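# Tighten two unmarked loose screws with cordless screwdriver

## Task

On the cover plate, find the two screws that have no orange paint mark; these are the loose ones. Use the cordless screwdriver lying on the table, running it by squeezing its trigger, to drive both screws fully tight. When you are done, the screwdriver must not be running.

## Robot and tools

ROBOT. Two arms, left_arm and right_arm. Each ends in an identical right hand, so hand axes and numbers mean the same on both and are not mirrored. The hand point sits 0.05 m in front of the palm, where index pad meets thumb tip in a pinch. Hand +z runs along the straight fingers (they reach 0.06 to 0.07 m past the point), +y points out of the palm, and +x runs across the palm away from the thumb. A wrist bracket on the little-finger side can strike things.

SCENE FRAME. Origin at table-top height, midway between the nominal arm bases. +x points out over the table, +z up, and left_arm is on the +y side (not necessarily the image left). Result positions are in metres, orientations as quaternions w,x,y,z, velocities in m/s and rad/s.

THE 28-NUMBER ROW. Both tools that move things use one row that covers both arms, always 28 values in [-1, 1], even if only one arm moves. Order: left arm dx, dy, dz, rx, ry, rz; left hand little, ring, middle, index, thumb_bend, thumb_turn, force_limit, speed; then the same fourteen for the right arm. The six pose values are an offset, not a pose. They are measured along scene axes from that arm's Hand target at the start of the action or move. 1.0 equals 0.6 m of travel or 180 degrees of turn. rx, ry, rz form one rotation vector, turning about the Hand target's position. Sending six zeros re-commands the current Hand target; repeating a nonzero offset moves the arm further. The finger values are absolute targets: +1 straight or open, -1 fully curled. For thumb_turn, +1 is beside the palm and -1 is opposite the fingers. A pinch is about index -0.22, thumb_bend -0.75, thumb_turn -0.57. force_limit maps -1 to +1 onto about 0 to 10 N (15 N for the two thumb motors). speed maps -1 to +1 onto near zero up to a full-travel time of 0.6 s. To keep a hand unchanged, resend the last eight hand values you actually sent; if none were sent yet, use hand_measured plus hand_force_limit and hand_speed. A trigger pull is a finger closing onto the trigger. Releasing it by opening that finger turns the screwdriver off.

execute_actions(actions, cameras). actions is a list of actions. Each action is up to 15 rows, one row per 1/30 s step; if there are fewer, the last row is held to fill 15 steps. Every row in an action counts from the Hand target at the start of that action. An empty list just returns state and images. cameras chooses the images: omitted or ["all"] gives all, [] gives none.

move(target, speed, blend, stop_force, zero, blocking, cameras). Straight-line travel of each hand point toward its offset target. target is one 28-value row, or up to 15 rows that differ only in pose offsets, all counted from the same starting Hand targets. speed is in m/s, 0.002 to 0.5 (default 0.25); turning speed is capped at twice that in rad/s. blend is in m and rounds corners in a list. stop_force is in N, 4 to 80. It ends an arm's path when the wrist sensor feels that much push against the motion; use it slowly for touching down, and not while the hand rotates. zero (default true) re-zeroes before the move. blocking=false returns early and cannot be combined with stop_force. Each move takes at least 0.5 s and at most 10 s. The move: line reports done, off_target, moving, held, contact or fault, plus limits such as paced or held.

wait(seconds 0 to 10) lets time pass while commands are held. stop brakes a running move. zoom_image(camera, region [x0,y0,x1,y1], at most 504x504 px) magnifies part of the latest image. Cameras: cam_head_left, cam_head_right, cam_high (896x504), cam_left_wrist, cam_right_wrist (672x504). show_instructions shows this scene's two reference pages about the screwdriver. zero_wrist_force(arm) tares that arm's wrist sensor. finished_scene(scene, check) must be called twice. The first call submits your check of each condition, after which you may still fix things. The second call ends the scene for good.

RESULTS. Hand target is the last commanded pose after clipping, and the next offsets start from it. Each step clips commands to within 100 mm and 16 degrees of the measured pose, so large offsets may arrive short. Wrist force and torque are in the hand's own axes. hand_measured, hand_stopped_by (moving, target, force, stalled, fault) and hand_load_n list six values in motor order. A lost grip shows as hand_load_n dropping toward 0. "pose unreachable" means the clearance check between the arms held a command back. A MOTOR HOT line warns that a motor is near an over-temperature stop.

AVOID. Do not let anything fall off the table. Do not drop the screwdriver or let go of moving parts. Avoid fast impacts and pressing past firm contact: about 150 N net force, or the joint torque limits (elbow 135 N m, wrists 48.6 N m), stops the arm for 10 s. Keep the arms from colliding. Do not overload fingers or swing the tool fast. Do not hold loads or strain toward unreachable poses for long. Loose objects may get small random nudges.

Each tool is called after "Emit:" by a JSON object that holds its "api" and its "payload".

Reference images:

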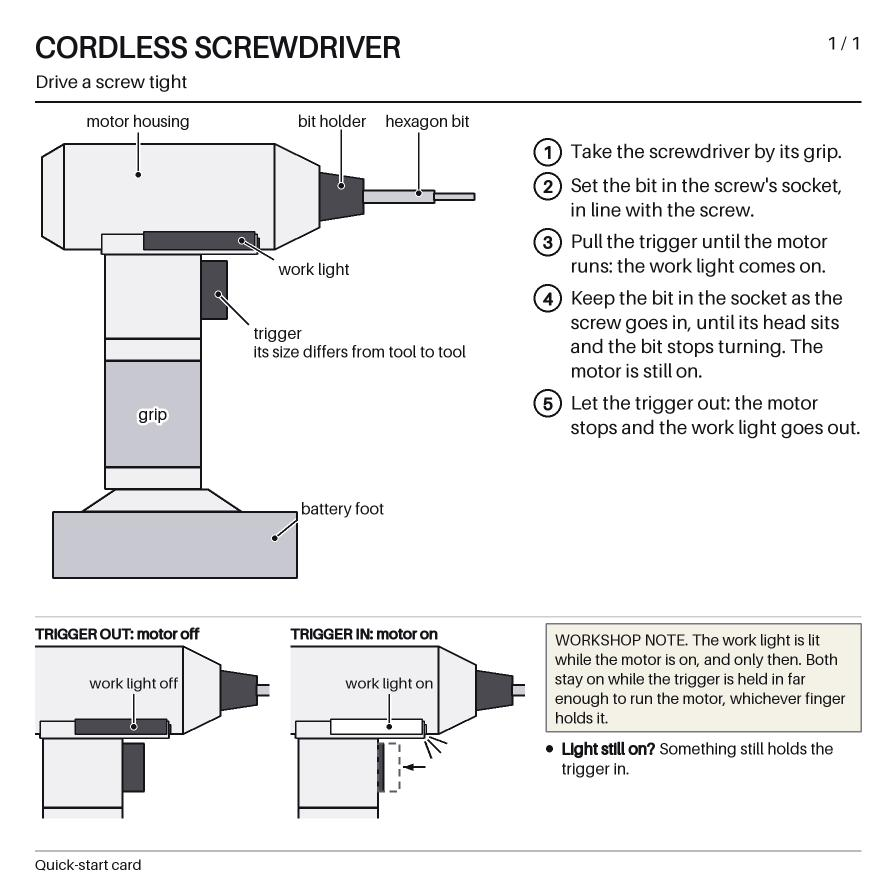

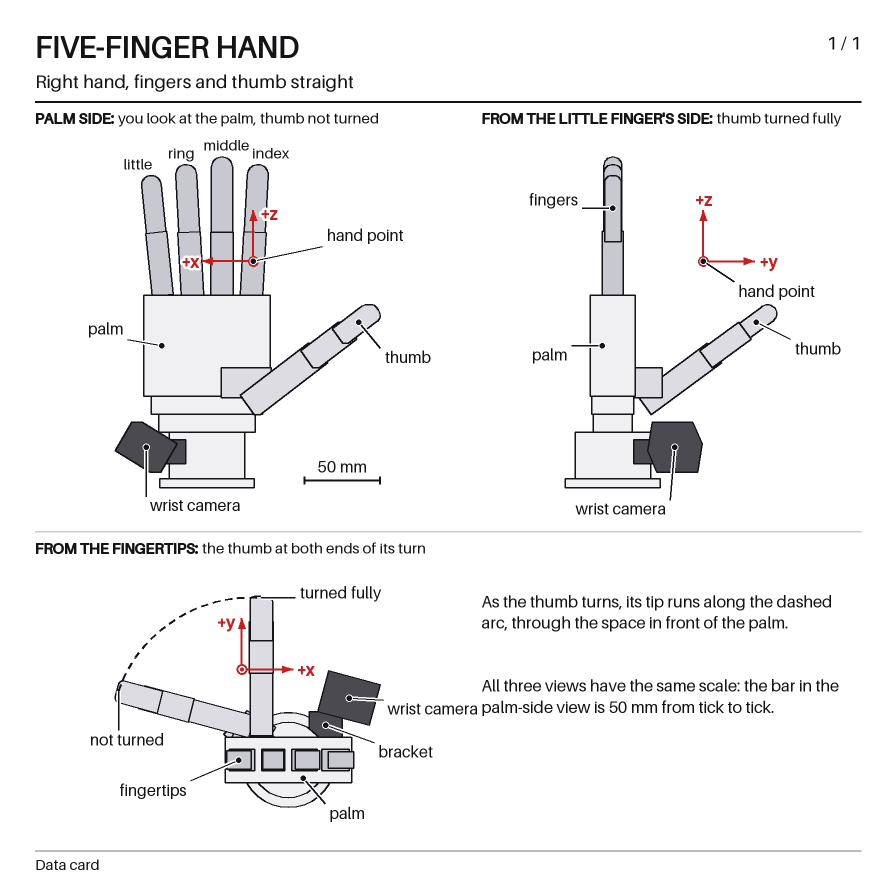

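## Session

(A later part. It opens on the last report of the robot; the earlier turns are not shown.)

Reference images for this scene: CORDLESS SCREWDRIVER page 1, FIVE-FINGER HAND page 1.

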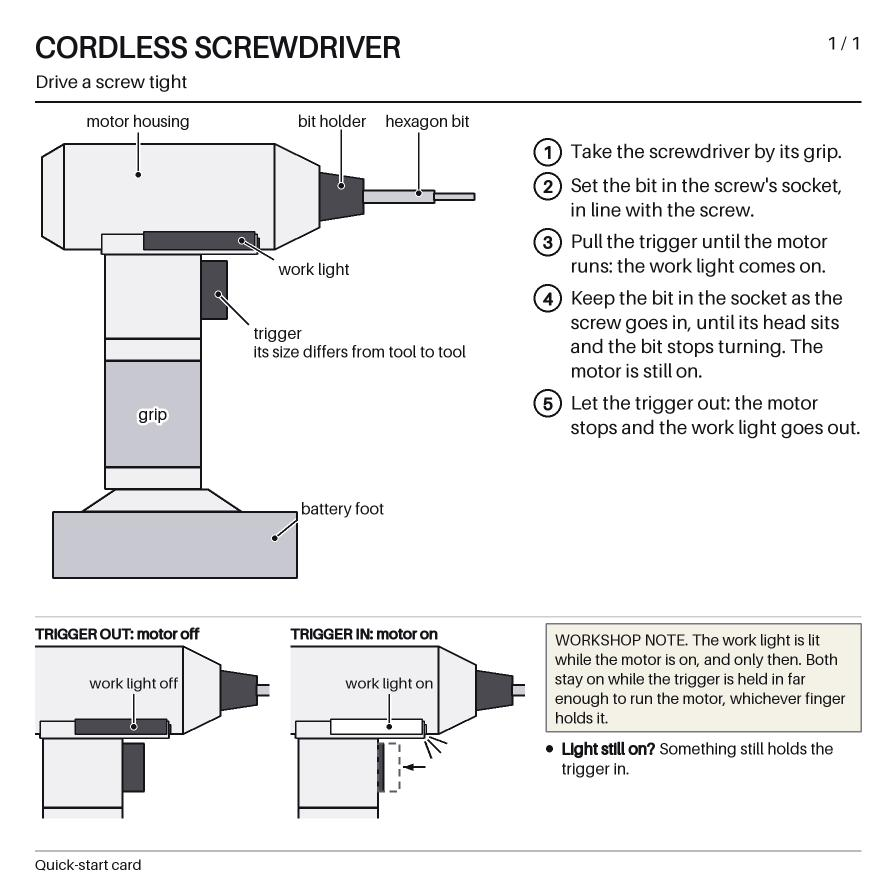

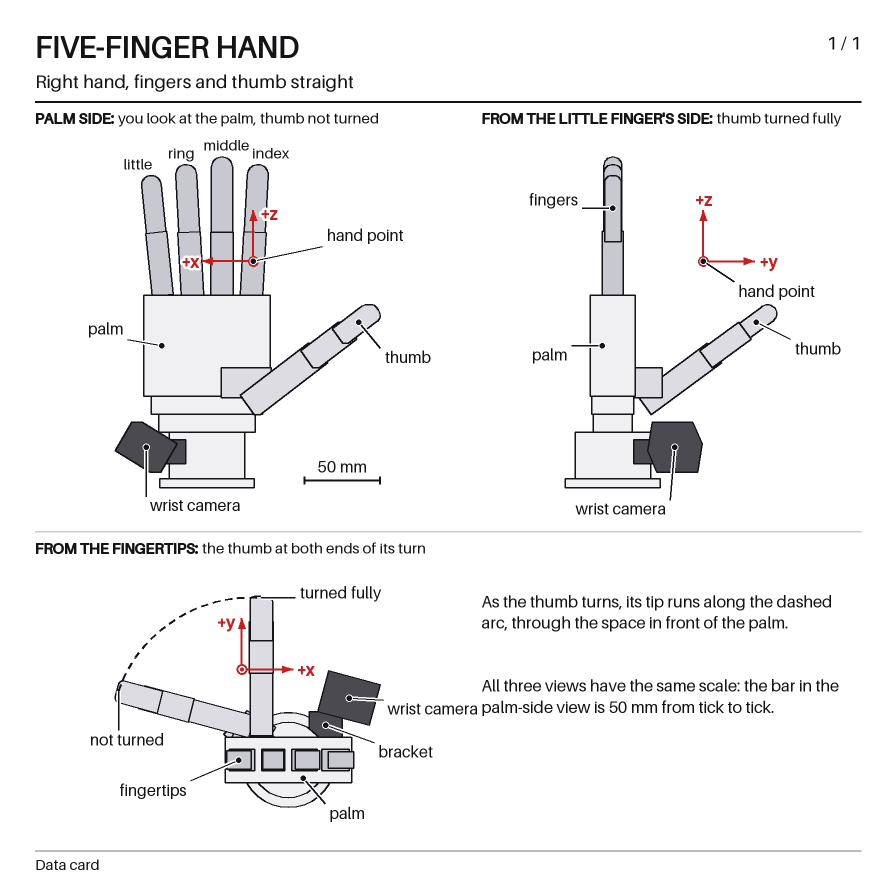

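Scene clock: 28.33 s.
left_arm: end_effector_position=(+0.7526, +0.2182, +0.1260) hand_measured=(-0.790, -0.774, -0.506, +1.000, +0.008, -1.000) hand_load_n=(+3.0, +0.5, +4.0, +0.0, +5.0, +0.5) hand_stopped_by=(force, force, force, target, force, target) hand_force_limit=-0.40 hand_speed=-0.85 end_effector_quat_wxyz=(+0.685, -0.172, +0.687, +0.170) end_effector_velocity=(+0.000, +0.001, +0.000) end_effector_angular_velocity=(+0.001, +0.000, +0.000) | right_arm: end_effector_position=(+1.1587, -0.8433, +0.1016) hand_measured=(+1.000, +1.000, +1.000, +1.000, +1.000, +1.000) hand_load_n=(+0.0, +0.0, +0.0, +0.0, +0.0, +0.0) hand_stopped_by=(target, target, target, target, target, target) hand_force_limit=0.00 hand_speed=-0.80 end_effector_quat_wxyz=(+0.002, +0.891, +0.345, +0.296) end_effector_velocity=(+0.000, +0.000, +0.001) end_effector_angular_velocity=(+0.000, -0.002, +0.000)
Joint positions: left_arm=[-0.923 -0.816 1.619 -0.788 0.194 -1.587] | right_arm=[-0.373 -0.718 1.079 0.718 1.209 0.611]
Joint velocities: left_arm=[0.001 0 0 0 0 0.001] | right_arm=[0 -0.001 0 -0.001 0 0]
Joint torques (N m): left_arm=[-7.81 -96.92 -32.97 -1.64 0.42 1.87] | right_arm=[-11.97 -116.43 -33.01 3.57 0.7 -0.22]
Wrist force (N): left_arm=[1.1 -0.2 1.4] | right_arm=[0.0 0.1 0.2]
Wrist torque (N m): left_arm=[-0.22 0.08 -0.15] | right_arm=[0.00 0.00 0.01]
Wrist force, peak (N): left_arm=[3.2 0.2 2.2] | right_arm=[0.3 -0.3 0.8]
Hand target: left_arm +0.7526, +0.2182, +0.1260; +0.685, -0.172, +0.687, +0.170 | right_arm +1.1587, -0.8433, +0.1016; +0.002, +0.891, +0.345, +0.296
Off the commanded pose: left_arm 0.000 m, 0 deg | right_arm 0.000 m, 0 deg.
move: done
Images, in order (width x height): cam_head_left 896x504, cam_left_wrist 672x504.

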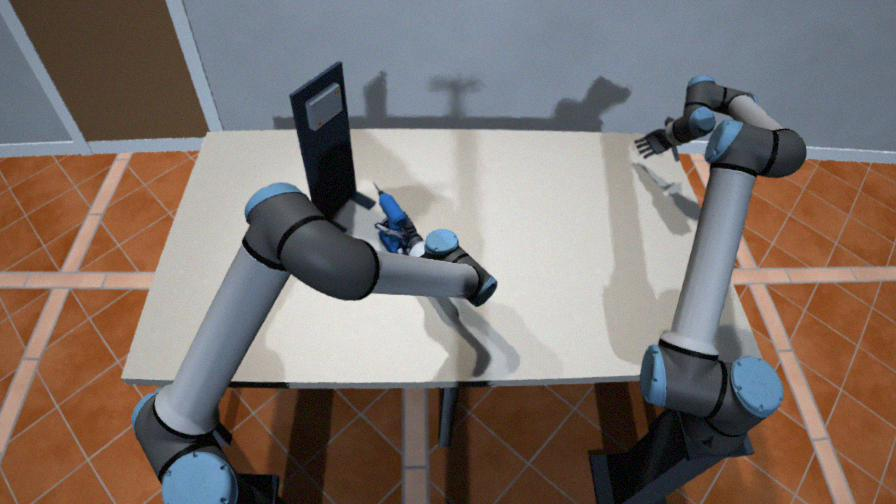

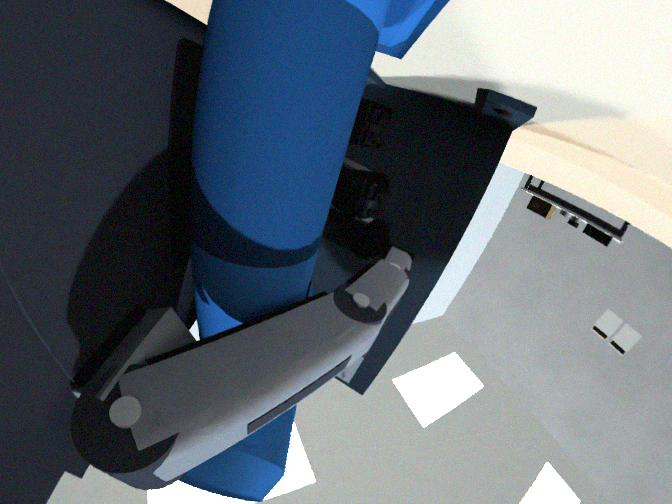

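Emit:
{"api": "move", "payload": {"target": [0,0,0,0,0,0,-0.98,-0.98,-0.98,1,-0.98,-1,0.5,-0.85,0,0,0,0,0,0,1,1,1,1,1,1,0,-0.8], "cameras": ["cam_left_wrist","cam_head_left"]}}

Emit:
{"api": "zoom_image", "payload": {"camera": "cam_head_left", "region": [350, 160, 470, 280]}}

Scene clock: 29.20 s.
left_arm: end_effector_position=(+0.7526, +0.2182, +0.1260) hand_measured=(-0.812, -0.804, -0.520, +1.000, -0.024, -1.000) hand_load_n=(+8.0, +8.0, +8.5, +0.0, +11.0, +2.0) hand_stopped_by=(force, force, force, target, force, target) hand_force_limit=0.50 hand_speed=-0.85 end_effector_quat_wxyz=(+0.685, -0.172, +0.687, +0.170) end_effector_velocity=(+0.000, +0.000, +0.000) end_effector_angular_velocity=(+0.000, +0.000, +0.001) | right_arm: end_effector_position=(+1.1587, -0.8433, +0.1016) hand_measured=(+1.000, +1.000, +1.000, +1.000, +1.000, +1.000) hand_load_n=(+0.0, +0.0, +0.0, +0.0, +0.0, +0.0) hand_stopped_by=(target, target, target, target, target, target) hand_force_limit=0.00 hand_speed=-0.80 end_effector_quat_wxyz=(+0.002, +0.891, +0.345, +0.296) end_effector_velocity=(+0.000, +0.000, +0.000) end_effector_angular_velocity=(+0.000, -0.001, +0.000)
Joint positions: left_arm=[-0.923 -0.816 1.619 -0.788 0.194 -1.587] | right_arm=[-0.373 -0.718 1.079 0.718 1.209 0.611]
Joint velocities: left_arm=[0 0 0 0 0 0] | right_arm=[0 0 0 -0.001 0 0]
Joint torques (N m): left_arm=[-8.69 -96.18 -34.53 -1.25 0.47 2.01] | right_arm=[-12.74 -116.97 -33.01 3.46 0.78 0.01]
Wrist force (N): left_arm=[3.2 0.4 1.0] | right_arm=[0.2 -0.1 0.8]
Wrist torque (N m): left_arm=[-0.10 0.02 -0.18] | right_arm=[-0.07 -0.04 0.02]
Wrist force, peak (N): left_arm=[3.9 0.2 1.8] | right_arm=[0.2 -0.1 0.8]
Hand target: left_arm +0.7526, +0.2182, +0.1260; +0.685, -0.172, +0.687, +0.170 | right_arm +1.1587, -0.8433, +0.1016; +0.002, +0.891, +0.345, +0.296
Off the commanded pose: left_arm 0.000 m, 0 deg | right_arm 0.000 m, 0 deg.
move: done
Images, in order (width x height): cam_head_left 896x504, cam_left_wrist 672x504.

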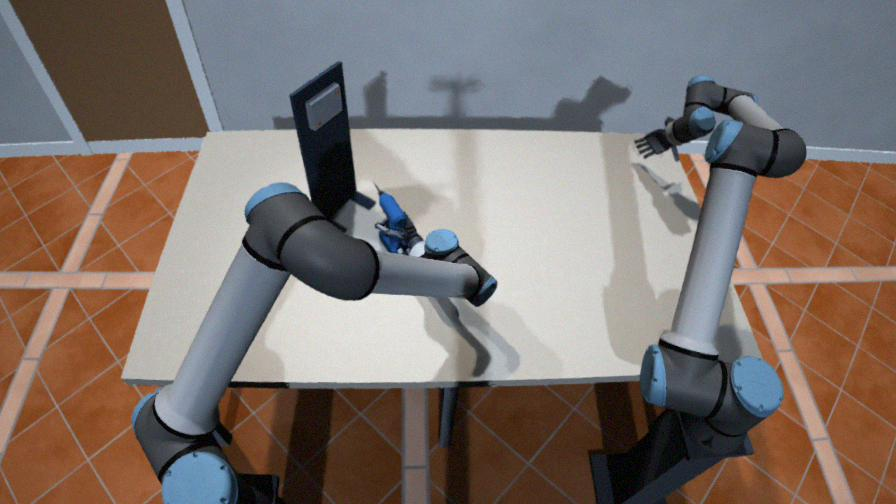

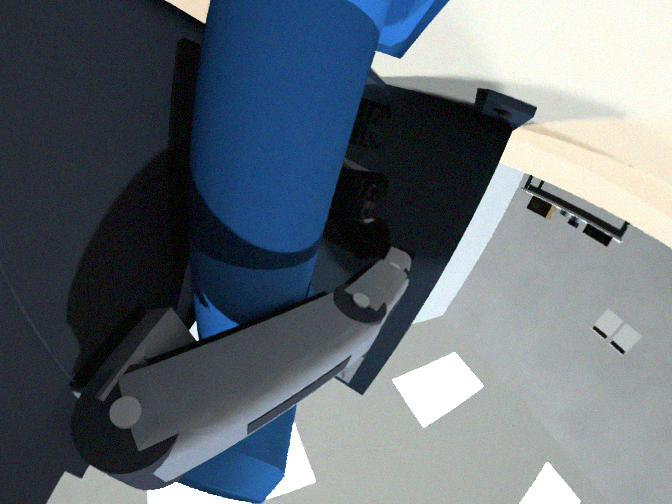

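Scaled by 4.200.

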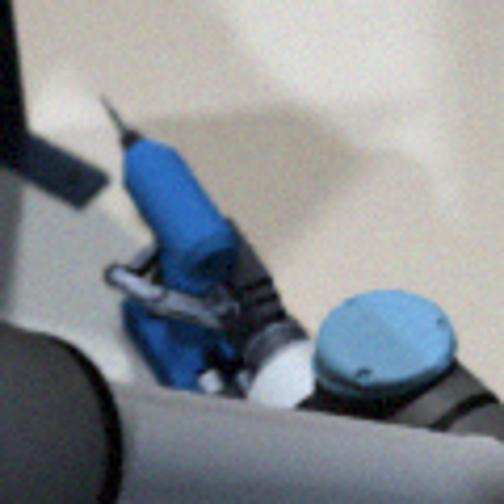

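Emit:
{"api": "move", "payload": {"target": [0,0,0.05,0,0,0,-0.98,-0.98,-0.98,1,-0.98,-1,0.5,-0.85,0,0,0,0,0,0,1,1,1,1,1,1,0,-0.8], "speed": 0.03, "cameras": ["cam_left_wrist","cam_head_left"]}}

Scene clock: 30.60 s.
left_arm: end_effector_position=(+0.7527, +0.2181, +0.1563) hand_measured=(-0.812, -0.804, -0.520, +1.000, -0.024, -1.000) hand_load_n=(+7.0, +7.0, +8.0, +0.0, +11.0, +1.5) hand_stopped_by=(force, force, force, target, force, target) hand_force_limit=0.50 hand_speed=-0.85 end_effector_quat_wxyz=(+0.685, -0.172, +0.687, +0.170) end_effector_velocity=(+0.000, +0.000, -0.002) end_effector_angular_velocity=(-0.001, +0.000, -0.001) | right_arm: end_effector_position=(+1.1587, -0.8433, +0.1016) hand_measured=(+1.000, +1.000, +1.000, +1.000, +1.000, +1.000) hand_load_n=(+0.0, +0.0, +0.0, +0.0, +0.0, +0.0) hand_stopped_by=(target, target, target, target, target, target) hand_force_limit=0.00 hand_speed=-0.80 end_effector_quat_wxyz=(+0.002, +0.891, +0.345, +0.296) end_effector_velocity=(+0.000, +0.000, +0.000) end_effector_angular_velocity=(-0.001, -0.001, +0.000)
Joint positions: left_arm=[-0.923 -0.851 1.614 -0.748 0.194 -1.587] | right_arm=[-0.373 -0.718 1.079 0.718 1.209 0.611]
Joint velocities: left_arm=[-0.001 0.002 0 0.001 0 -0.003] | right_arm=[0 0 0 -0.001 0 -0.001]
Joint torques (N m): left_arm=[-8.35 -70.22 -43.53 -0.59 0.74 -2.74] | right_arm=[-11.94 -116.26 -33.58 3.48 0.63 -0.22]
Wrist force (N): left_arm=[8.1 0.2 1.0] | right_arm=[0.1 -0.3 0.1]
Wrist torque (N m): left_arm=[-0.11 -0.14 0.10] | right_arm=[-0.04 -0.01 0.00]
Wrist force, peak (N): left_arm=[8.8 0.2 0.8] | right_arm=[-0.1 -0.3 0.7]
Hand target: left_arm +0.7527, +0.2182, +0.1560; +0.685, -0.172, +0.687, +0.170 | right_arm +1.1587, -0.8433, +0.1016; +0.002, +0.891, +0.345, +0.296
Off the commanded pose: left_arm 0.000 m, 0 deg | right_arm 0.000 m, 0 deg.
move: done
Images, in order (width x height): cam_head_left 896x504, cam_left_wrist 672x504.

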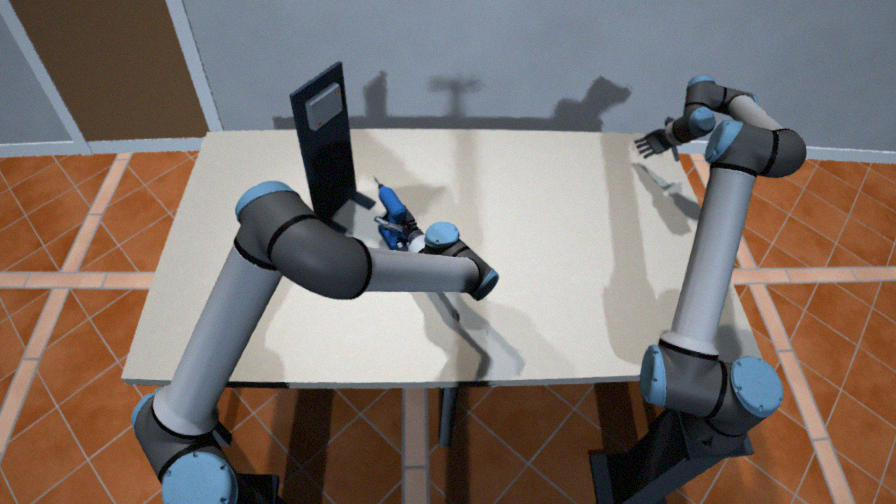

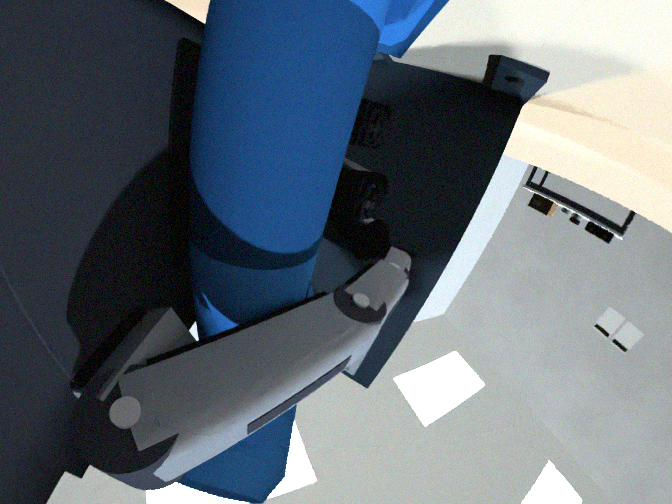

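Emit:
{"api": "move", "payload": {"target": [-0.147,-0.078,0.2,0,0,0,-0.98,-0.98,-0.98,1,-0.98,-1,0.5,-0.85,-0.3,0.74,0.58,0.115,0.02,0.115,1,1,1,1,1,1,0,-0.8], "speed": 0.25, "cameras": ["cam_high","cam_head_left","cam_right_wrist"]}}

Scene clock: 34.37 s.
left_arm: end_effector_position=(+0.6644, +0.1712, +0.2762) hand_measured=(-0.812, -0.804, -0.520, +1.000, -0.024, -1.000) hand_load_n=(+7.0, +7.0, +8.5, +0.0, +11.0, +2.0) hand_stopped_by=(force, force, force, target, force, target) hand_force_limit=0.50 hand_speed=-0.85 end_effector_quat_wxyz=(+0.685, -0.172, +0.687, +0.170) end_effector_velocity=(+0.001, +0.001, -0.001) end_effector_angular_velocity=(+0.001, +0.001, +0.001) | right_arm: end_effector_position=(+0.9787, -0.3996, +0.4493) hand_measured=(+1.000, +1.000, +1.000, +1.000, +1.000, +1.000) hand_load_n=(+0.0, +0.0, +0.0, +0.0, +0.0, +0.0) hand_stopped_by=(target, target, target, target, target, target) hand_force_limit=0.00 hand_speed=-0.80 end_effector_quat_wxyz=(-0.221, +0.809, +0.440, +0.321) end_effector_velocity=(+0.000, +0.000, +0.000) end_effector_angular_velocity=(+0.000, -0.001, +0.000)
Joint positions: left_arm=[-1.047 -1.016 1.643 -0.585 0.07 -1.615] | right_arm=[-0.023 -1.063 1.064 1.105 0.893 0.778]
Joint velocities: left_arm=[0.001 0.001 -0.001 0.004 0 -0.003] | right_arm=[0 0 0 -0.001 0 0]
Joint torques (N m): left_arm=[10.32 -57.33 -47.23 4.1 1.52 -2.21] | right_arm=[-2.45 -80.21 -39.46 1.71 0.16 -1.3]
Wrist force (N): left_arm=[7.9 -0.4 1.0] | right_arm=[-0.3 0.0 0.3]
Wrist torque (N m): left_arm=[-0.22 -0.10 0.09] | right_arm=[-0.02 0.09 0.06]
Wrist force, peak (N): left_arm=[9.3 0.1 1.8] | right_arm=[-1.6 1.1 1.7]
Hand target: left_arm +0.6645, +0.1712, +0.2761; +0.685, -0.172, +0.687, +0.170 | right_arm +0.9787, -0.3996, +0.4494; -0.221, +0.809, +0.440, +0.321
Off the commanded pose: left_arm 0.000 m, 0 deg | right_arm 0.000 m, 0 deg.
move: done
Images, in order (width x height): cam_head_left 896x504, cam_high 896x504, cam_right_wrist 672x504.

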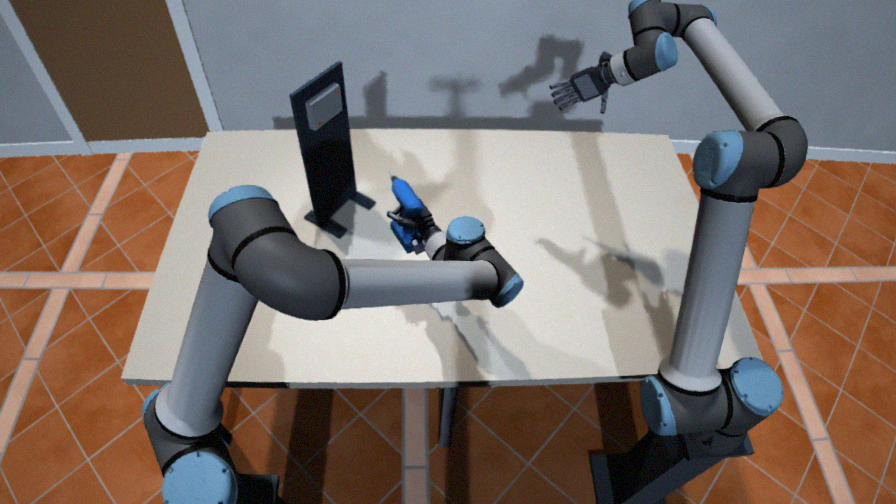

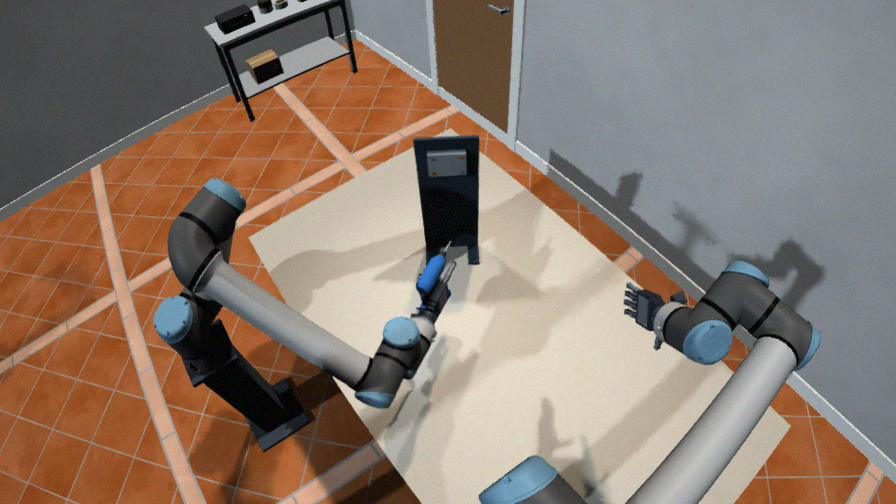

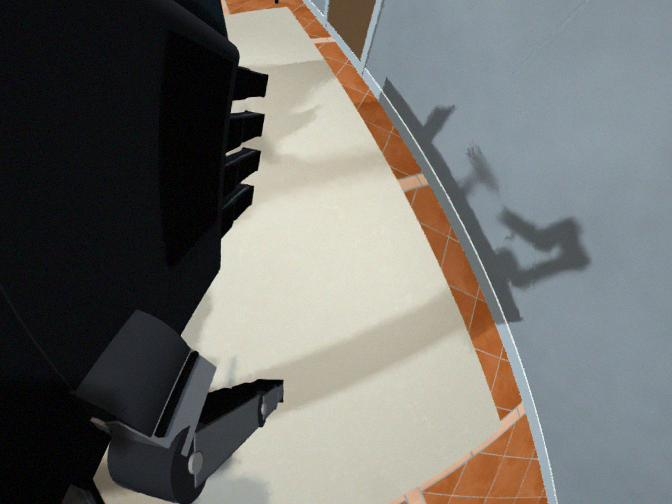

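Emit:
{"api": "move", "payload": {"target": [0,0,0,0,0,0,-0.98,-0.98,-0.98,1,-0.98,-1,0.5,-0.85,-0.36,0.9,0.15,0.114,0.02,0.115,1,1,1,1,1,1,0,-0.8], "speed": 0.25, "cameras": ["cam_high","cam_head_left","cam_right_wrist"]}}

Scene clock: 37.33 s.
left_arm: end_effector_position=(+0.6645, +0.1712, +0.2761) hand_measured=(-0.812, -0.804, -0.520, +1.000, -0.024, -1.000) hand_load_n=(+7.0, +7.0, +8.0, +0.0, +11.0, +1.5) hand_stopped_by=(force, force, force, target, force, target) hand_force_limit=0.50 hand_speed=-0.85 end_effector_quat_wxyz=(+0.685, -0.172, +0.687, +0.170) end_effector_velocity=(+0.000, -0.001, +0.000) end_effector_angular_velocity=(-0.001, +0.000, -0.001) | right_arm: end_effector_position=(+0.7630, +0.1404, +0.5392) hand_measured=(+1.000, +1.000, +1.000, +1.000, +1.000, +1.000) hand_load_n=(+0.0, +0.0, +0.0, +0.0, +0.0, +0.0) hand_stopped_by=(target, target, target, target, target, target) hand_force_limit=0.00 hand_speed=-0.80 end_effector_quat_wxyz=(-0.427, +0.675, +0.507, +0.324) end_effector_velocity=(+0.000, +0.000, +0.001) end_effector_angular_velocity=(+0.001, -0.002, -0.001)
Joint positions: left_arm=[-1.047 -1.016 1.643 -0.584 0.07 -1.615] | right_arm=[0.55 -0.875 0.633 0.924 0.739 1.308]
Joint velocities: left_arm=[-0.001 0 0 0 0.001 0] | right_arm=[0 -0.001 -0.001 -0.001 0.001 0.001]
Joint torques (N m): left_arm=[6.26 -61.72 -47.02 3.63 0.59 -2.48] | right_arm=[5.78 -99.77 -43.91 -0.96 1.4 0.58]
Wrist force (N): left_arm=[7.8 -0.2 0.6] | right_arm=[0.2 0.3 0.0]
Wrist torque (N m): left_arm=[-0.17 -0.07 0.09] | right_arm=[0.05 0.11 0.13]
Wrist force, peak (N): left_arm=[8.7 -0.3 1.0] | right_arm=[-1.1 2.2 -0.5]
Hand target: left_arm +0.6645, +0.1712, +0.2761; +0.685, -0.172, +0.687, +0.170 | right_arm +0.7630, +0.1405, +0.5392; -0.427, +0.675, +0.507, +0.324
Off the commanded pose: left_arm 0.000 m, 0 deg | right_arm 0.000 m, 0 deg.
move: done
Images, in order (width x height): cam_head_left 896x504, cam_high 896x504, cam_right_wrist 672x504.

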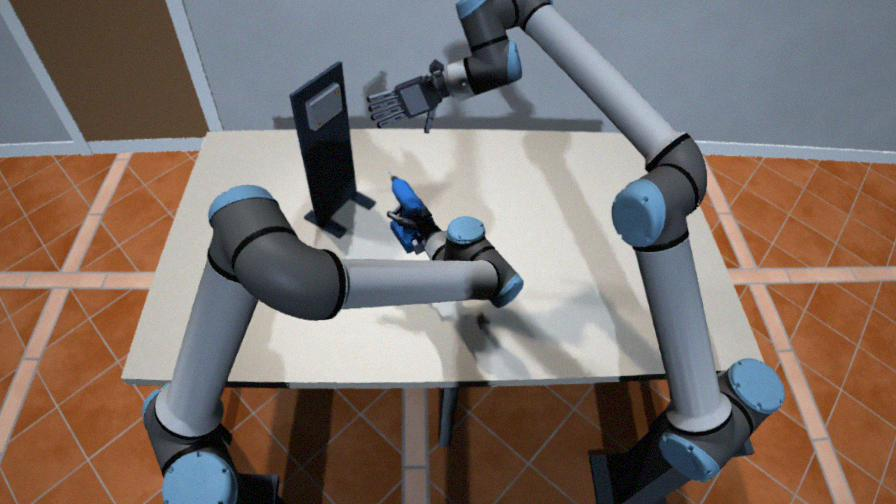

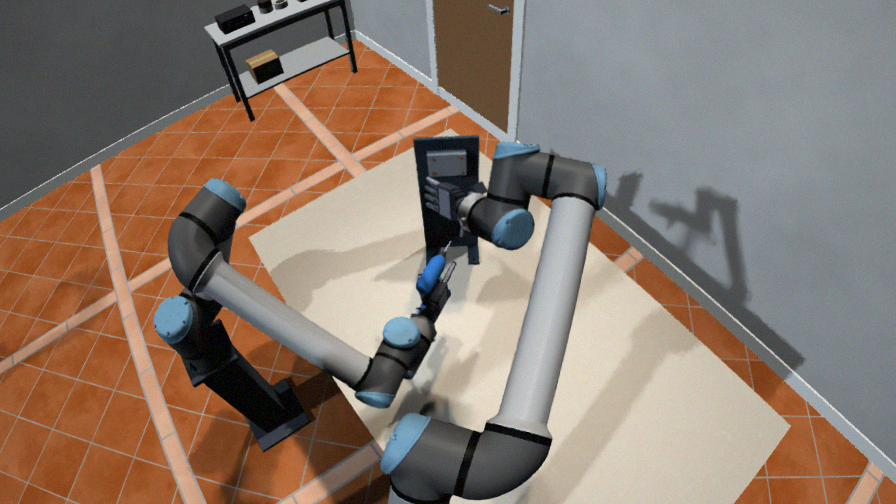

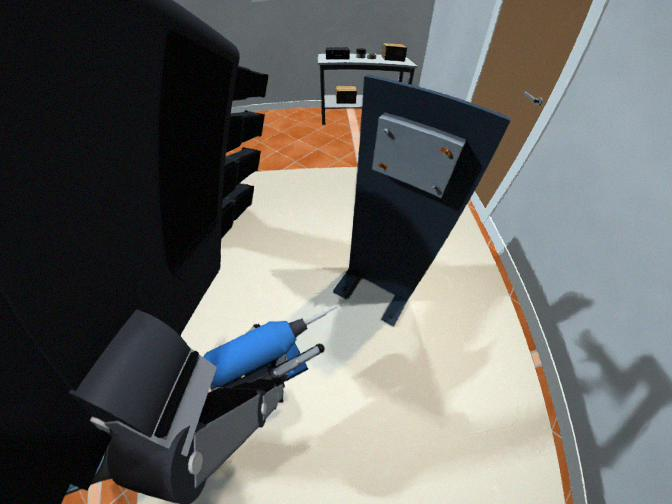

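Emit:
{"api": "move", "payload": {"target": [0.12,0.0,0.18,0,0,0.178,-0.98,-0.98,-0.98,1,-0.98,-1,0.5,-0.85,0,0,0,0,0,0,1,1,1,1,1,1,0,-0.8], "speed": 0.12, "cameras": ["cam_high","cam_head_left","cam_right_wrist"]}}

Scene clock: 42.50 s.
left_arm: end_effector_position=(+0.7365, +0.1710, +0.3836) hand_measured=(-0.812, -0.804, -0.520, +1.000, -0.024, -1.000) hand_load_n=(+7.0, +7.0, +8.5, +0.0, +11.0, +1.5) hand_stopped_by=(force, force, force, target, force, target) hand_force_limit=0.50 hand_speed=-0.85 end_effector_quat_wxyz=(+0.612, -0.355, +0.613, +0.353) end_effector_velocity=(+0.000, -0.001, -0.001) end_effector_angular_velocity=(+0.001, +0.002, +0.000) | right_arm: end_effector_position=(+0.7630, +0.1405, +0.5392) hand_measured=(+1.000, +1.000, +1.000, +1.000, +1.000, +1.000) hand_load_n=(+0.0, +0.0, -0.5, +0.0, +0.0, +0.0) hand_stopped_by=(target, target, target, target, target, target) hand_force_limit=0.00 hand_speed=-0.80 end_effector_quat_wxyz=(-0.427, +0.675, +0.507, +0.324) end_effector_velocity=(+0.000, +0.000, +0.001) end_effector_angular_velocity=(+0.001, -0.001, +0.001)
Joint positions: left_arm=[-0.919 -0.789 1.04 -0.259 -0.362 -1.565] | right_arm=[0.55 -0.875 0.633 0.924 0.739 1.308]
Joint velocities: left_arm=[-0.001 0.001 0 -0.001 -0.001 0.003] | right_arm=[0 -0.001 0 0 -0.001 0]
Joint torques (N m): left_arm=[-13.12 -117.06 -44.54 -1.82 0.13 2.83] | right_arm=[12.93 -95.58 -37.57 1.95 1.19 1.53]
Wrist force (N): left_arm=[7.8 0.0 0.7] | right_arm=[-0.1 0.5 0.2]
Wrist torque (N m): left_arm=[-0.12 -0.10 0.11] | right_arm=[0.08 0.15 0.13]
Wrist force, peak (N): left_arm=[9.2 0.2 -0.2] | right_arm=[-0.4 0.6 0.3]
Hand target: left_arm +0.7365, +0.1709, +0.3837; +0.612, -0.355, +0.613, +0.353 | right_arm +0.7630, +0.1405, +0.5392; -0.427, +0.675, +0.507, +0.324
Off the commanded pose: left_arm 0.001 m, 0 deg | right_arm 0.000 m, 0 deg.
move: done
Images, in order (width x height): cam_head_left 896x504, cam_high 896x504, cam_right_wrist 672x504.

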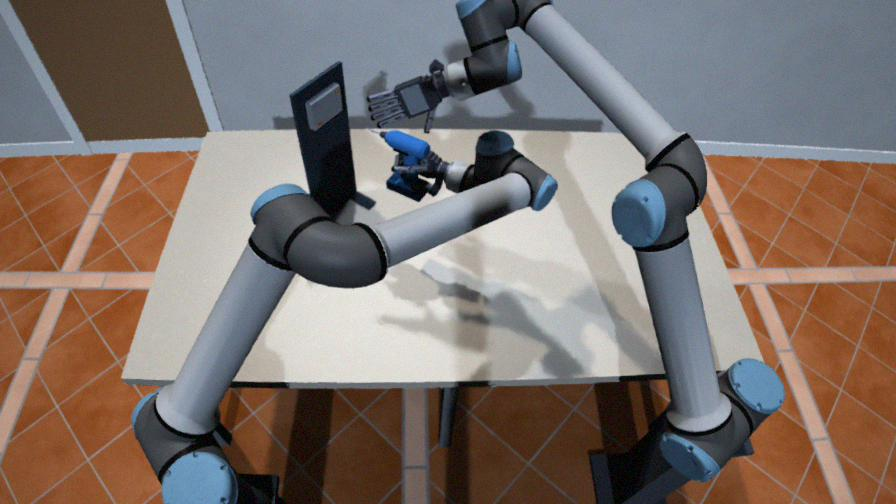

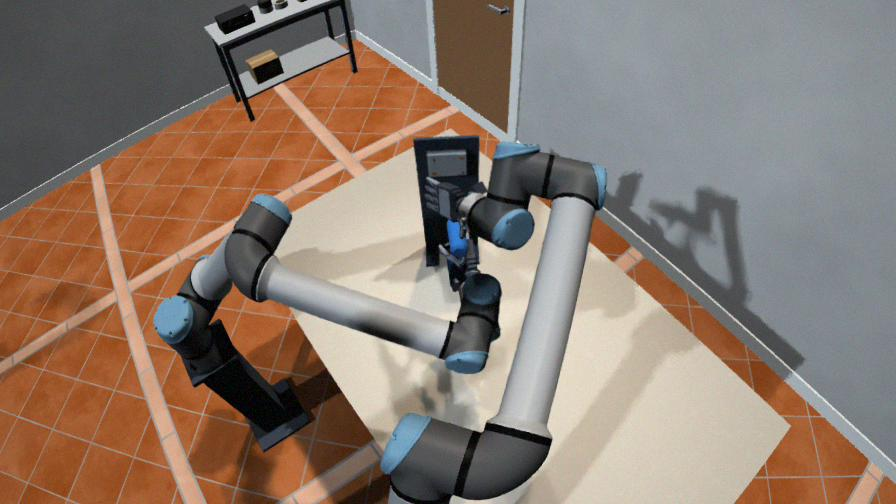

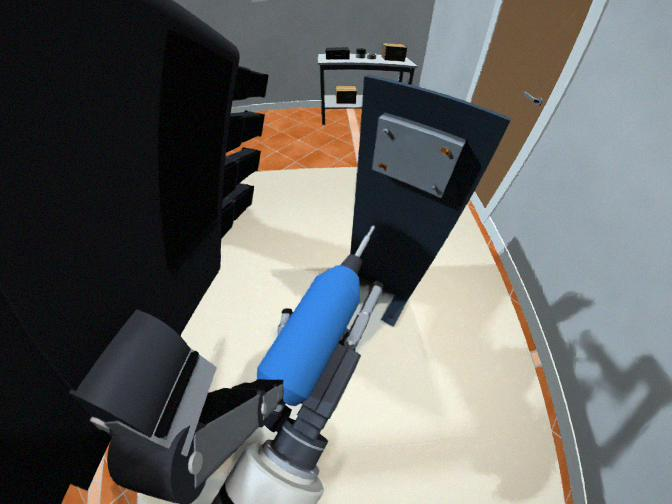

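Emit:
{"api": "wait", "payload": {"seconds": 0}}

Scene clock: 43.10 s.
left_arm: end_effector_position=(+0.7365, +0.1709, +0.3837) hand_measured=(-0.812, -0.804, -0.520, +1.000, -0.024, -1.000) hand_load_n=(+7.0, +6.5, +8.5, +0.0, +11.0, +1.5) hand_stopped_by=(force, force, force, target, force, target) hand_force_limit=0.50 hand_speed=-0.85 end_effector_quat_wxyz=(+0.612, -0.355, +0.613, +0.353) end_effector_velocity=(+0.000, -0.001, +0.000) end_effector_angular_velocity=(+0.000, +0.000, -0.001) | right_arm: end_effector_position=(+0.7630, +0.1405, +0.5392) hand_measured=(+1.000, +1.000, +1.000, +1.000, +1.000, +1.000) hand_load_n=(+0.0, +0.0, +0.0, +0.0, +0.0, +0.0) hand_stopped_by=(target, target, target, target, target, target) hand_force_limit=0.00 hand_speed=-0.80 end_effector_quat_wxyz=(-0.427, +0.675, +0.507, +0.324) end_effector_velocity=(+0.000, +0.000, +0.002) end_effector_angular_velocity=(+0.002, -0.002, +0.000)
Joint positions: left_arm=[-0.919 -0.789 1.039 -0.259 -0.362 -1.565] | right_arm=[0.55 -0.875 0.633 0.924 0.739 1.308]
Joint velocities: left_arm=[-0.001 0 0 0 0 0.001] | right_arm=[0 -0.001 0 -0.002 0 0]
Joint torques (N m): left_arm=[-13.5 -116.69 -52.75 -1.73 -0.78 3.9] | right_arm=[13.63 -95.62 -37.02 2.46 1.22 1.65]
Wrist force (N): left_arm=[7.9 -0.4 0.9] | right_arm=[0.3 0.3 0.0]
Wrist torque (N m): left_arm=[-0.19 -0.10 0.10] | right_arm=[0.06 0.10 0.14]
Wrist force, peak (N): left_arm=[8.4 0.2 1.1] | right_arm=[-0.2 0.4 0.5]
Hand target: left_arm +0.7365, +0.1709, +0.3837; +0.612, -0.355, +0.613, +0.353 | right_arm +0.7630, +0.1405, +0.5392; -0.427, +0.675, +0.507, +0.324
Off the commanded pose: left_arm 0.001 m, 0 deg | right_arm 0.000 m, 0 deg.

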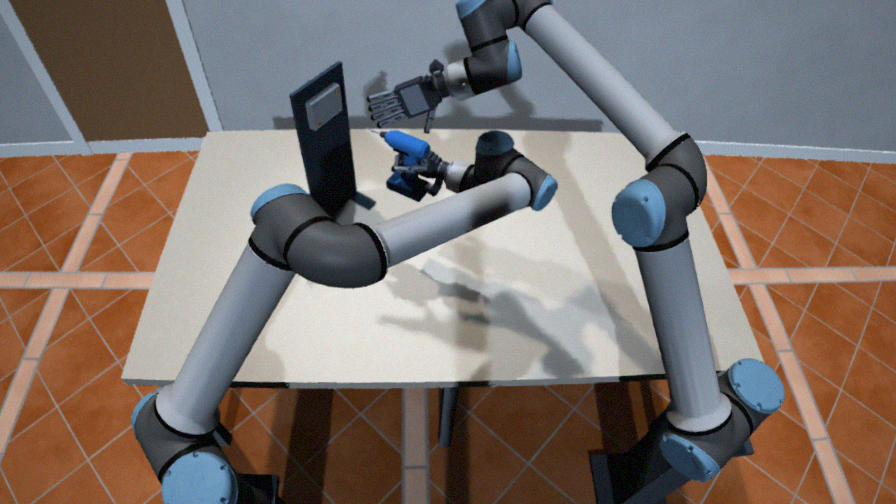

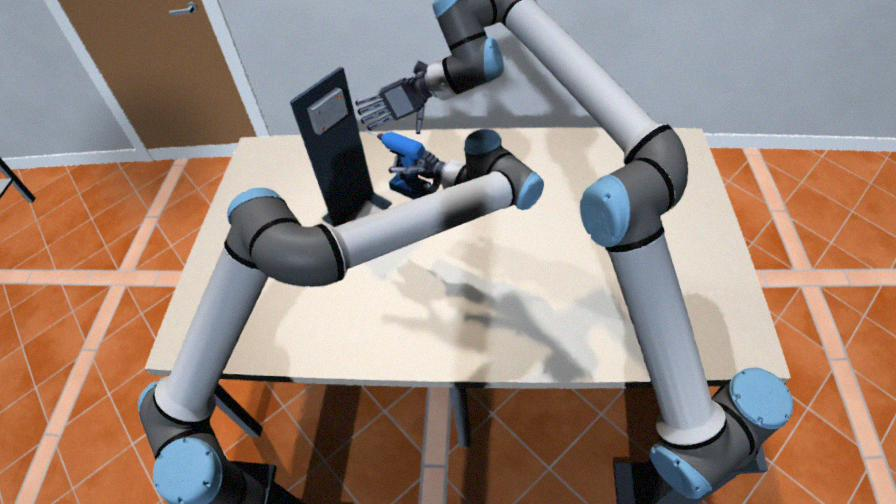

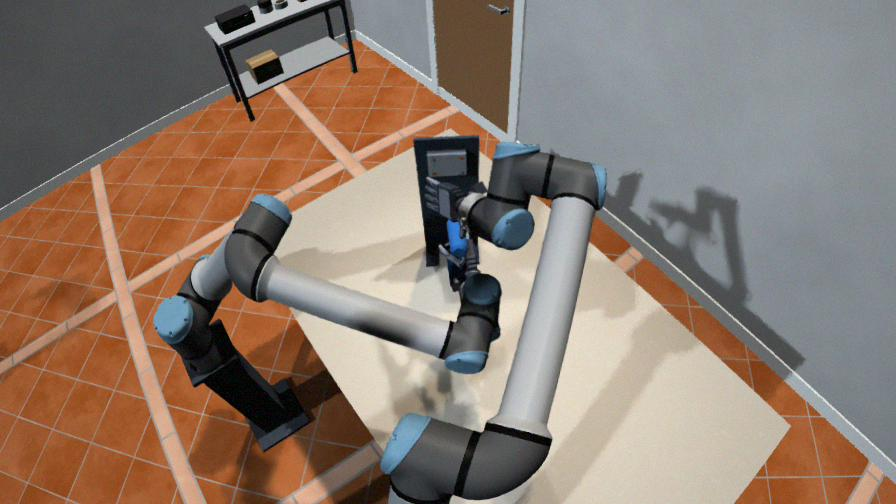

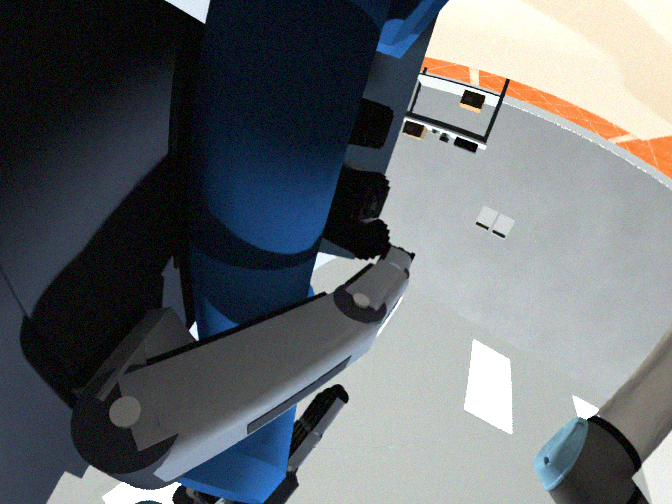

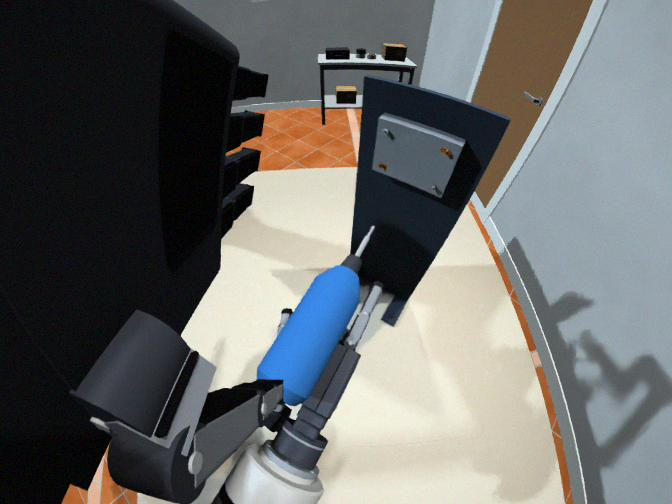

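Emit:
{"api": "move", "payload": {"target": [0.06,0.104,0,0,0,0,-0.98,-0.98,-0.98,1,-0.98,-1,0.5,-0.85,0,0,0,0,0,0,1,1,1,1,1,1,0,-0.8], "speed": 0.08, "cameras": ["cam_right_wrist","cam_high"]}}

Emit:
{"api": "zoom_image", "payload": {"camera": "cam_right_wrist", "region": [320, 80, 520, 230]}}

Scene clock: 44.77 s.
left_arm: end_effector_position=(+0.7727, +0.2335, +0.3838) hand_measured=(-0.812, -0.804, -0.520, +1.000, -0.024, -1.000) hand_load_n=(+7.0, +7.0, +8.0, +0.0, +11.0, +2.0) hand_stopped_by=(force, force, force, target, force, target) hand_force_limit=0.50 hand_speed=-0.85 end_effector_quat_wxyz=(+0.612, -0.355, +0.613, +0.353) end_effector_velocity=(-0.003, -0.003, +0.001) end_effector_angular_velocity=(+0.000, +0.001, +0.001) | right_arm: end_effector_position=(+0.7630, +0.1405, +0.5392) hand_measured=(+1.000, +1.000, +1.000, +1.000, +1.000, +1.000) hand_load_n=(+0.0, +0.0, +0.0, +0.0, +0.0, +0.0) hand_stopped_by=(target, target, target, target, target, target) hand_force_limit=0.00 hand_speed=-0.80 end_effector_quat_wxyz=(-0.427, +0.675, +0.507, +0.324) end_effector_velocity=(+0.000, +0.000, +0.001) end_effector_angular_velocity=(+0.000, -0.001, +0.000)
Joint positions: left_arm=[-0.849 -0.809 1.075 -0.276 -0.292 -1.563] | right_arm=[0.55 -0.875 0.633 0.924 0.739 1.308]
Joint velocities: left_arm=[-0.004 0 -0.001 0 -0.005 0.002] | right_arm=[0 -0.001 0 0 0 0]
Joint torques (N m): left_arm=[-10.41 -88.21 -52.81 -0.1 -2.03 4.06] | right_arm=[13 -96.04 -34.58 2.77 1.08 1.48]
Wrist force (N): left_arm=[7.8 -0.1 1.0] | right_arm=[-0.1 0.4 0.3]
Wrist torque (N m): left_arm=[-0.16 -0.11 0.11] | right_arm=[0.06 0.15 0.12]
Wrist force, peak (N): left_arm=[8.5 0.1 1.2] | right_arm=[0.1 0.7 0.3]
Hand target: left_arm +0.7726, +0.2333, +0.3838; +0.612, -0.355, +0.613, +0.353 | right_arm +0.7630, +0.1405, +0.5392; -0.427, +0.675, +0.507, +0.324
Off the commanded pose: left_arm 0.000 m, 0 deg | right_arm 0.000 m, 0 deg.
move: done
Images, in order (width x height): cam_high 896x504, cam_right_wrist 672x504.

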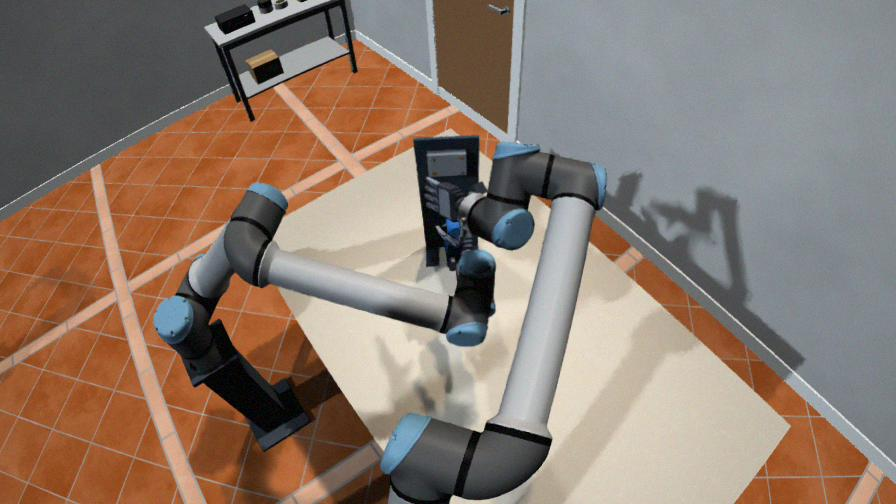

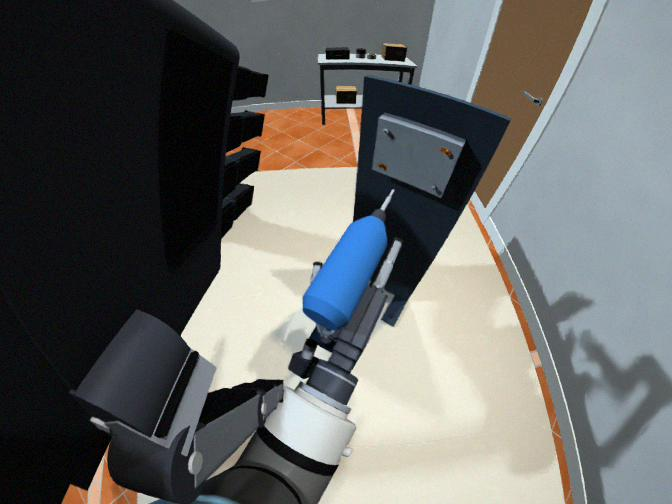

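Scaled by 2.520 from the camera's 672x504 image, which has a finer 960x720 frame.

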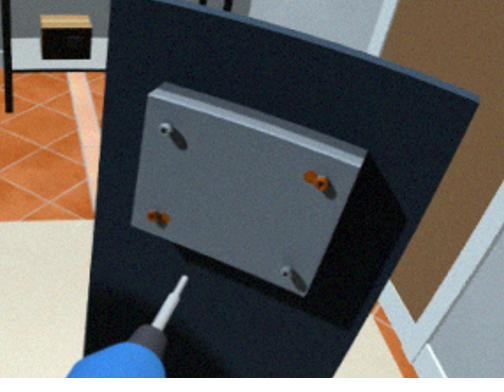

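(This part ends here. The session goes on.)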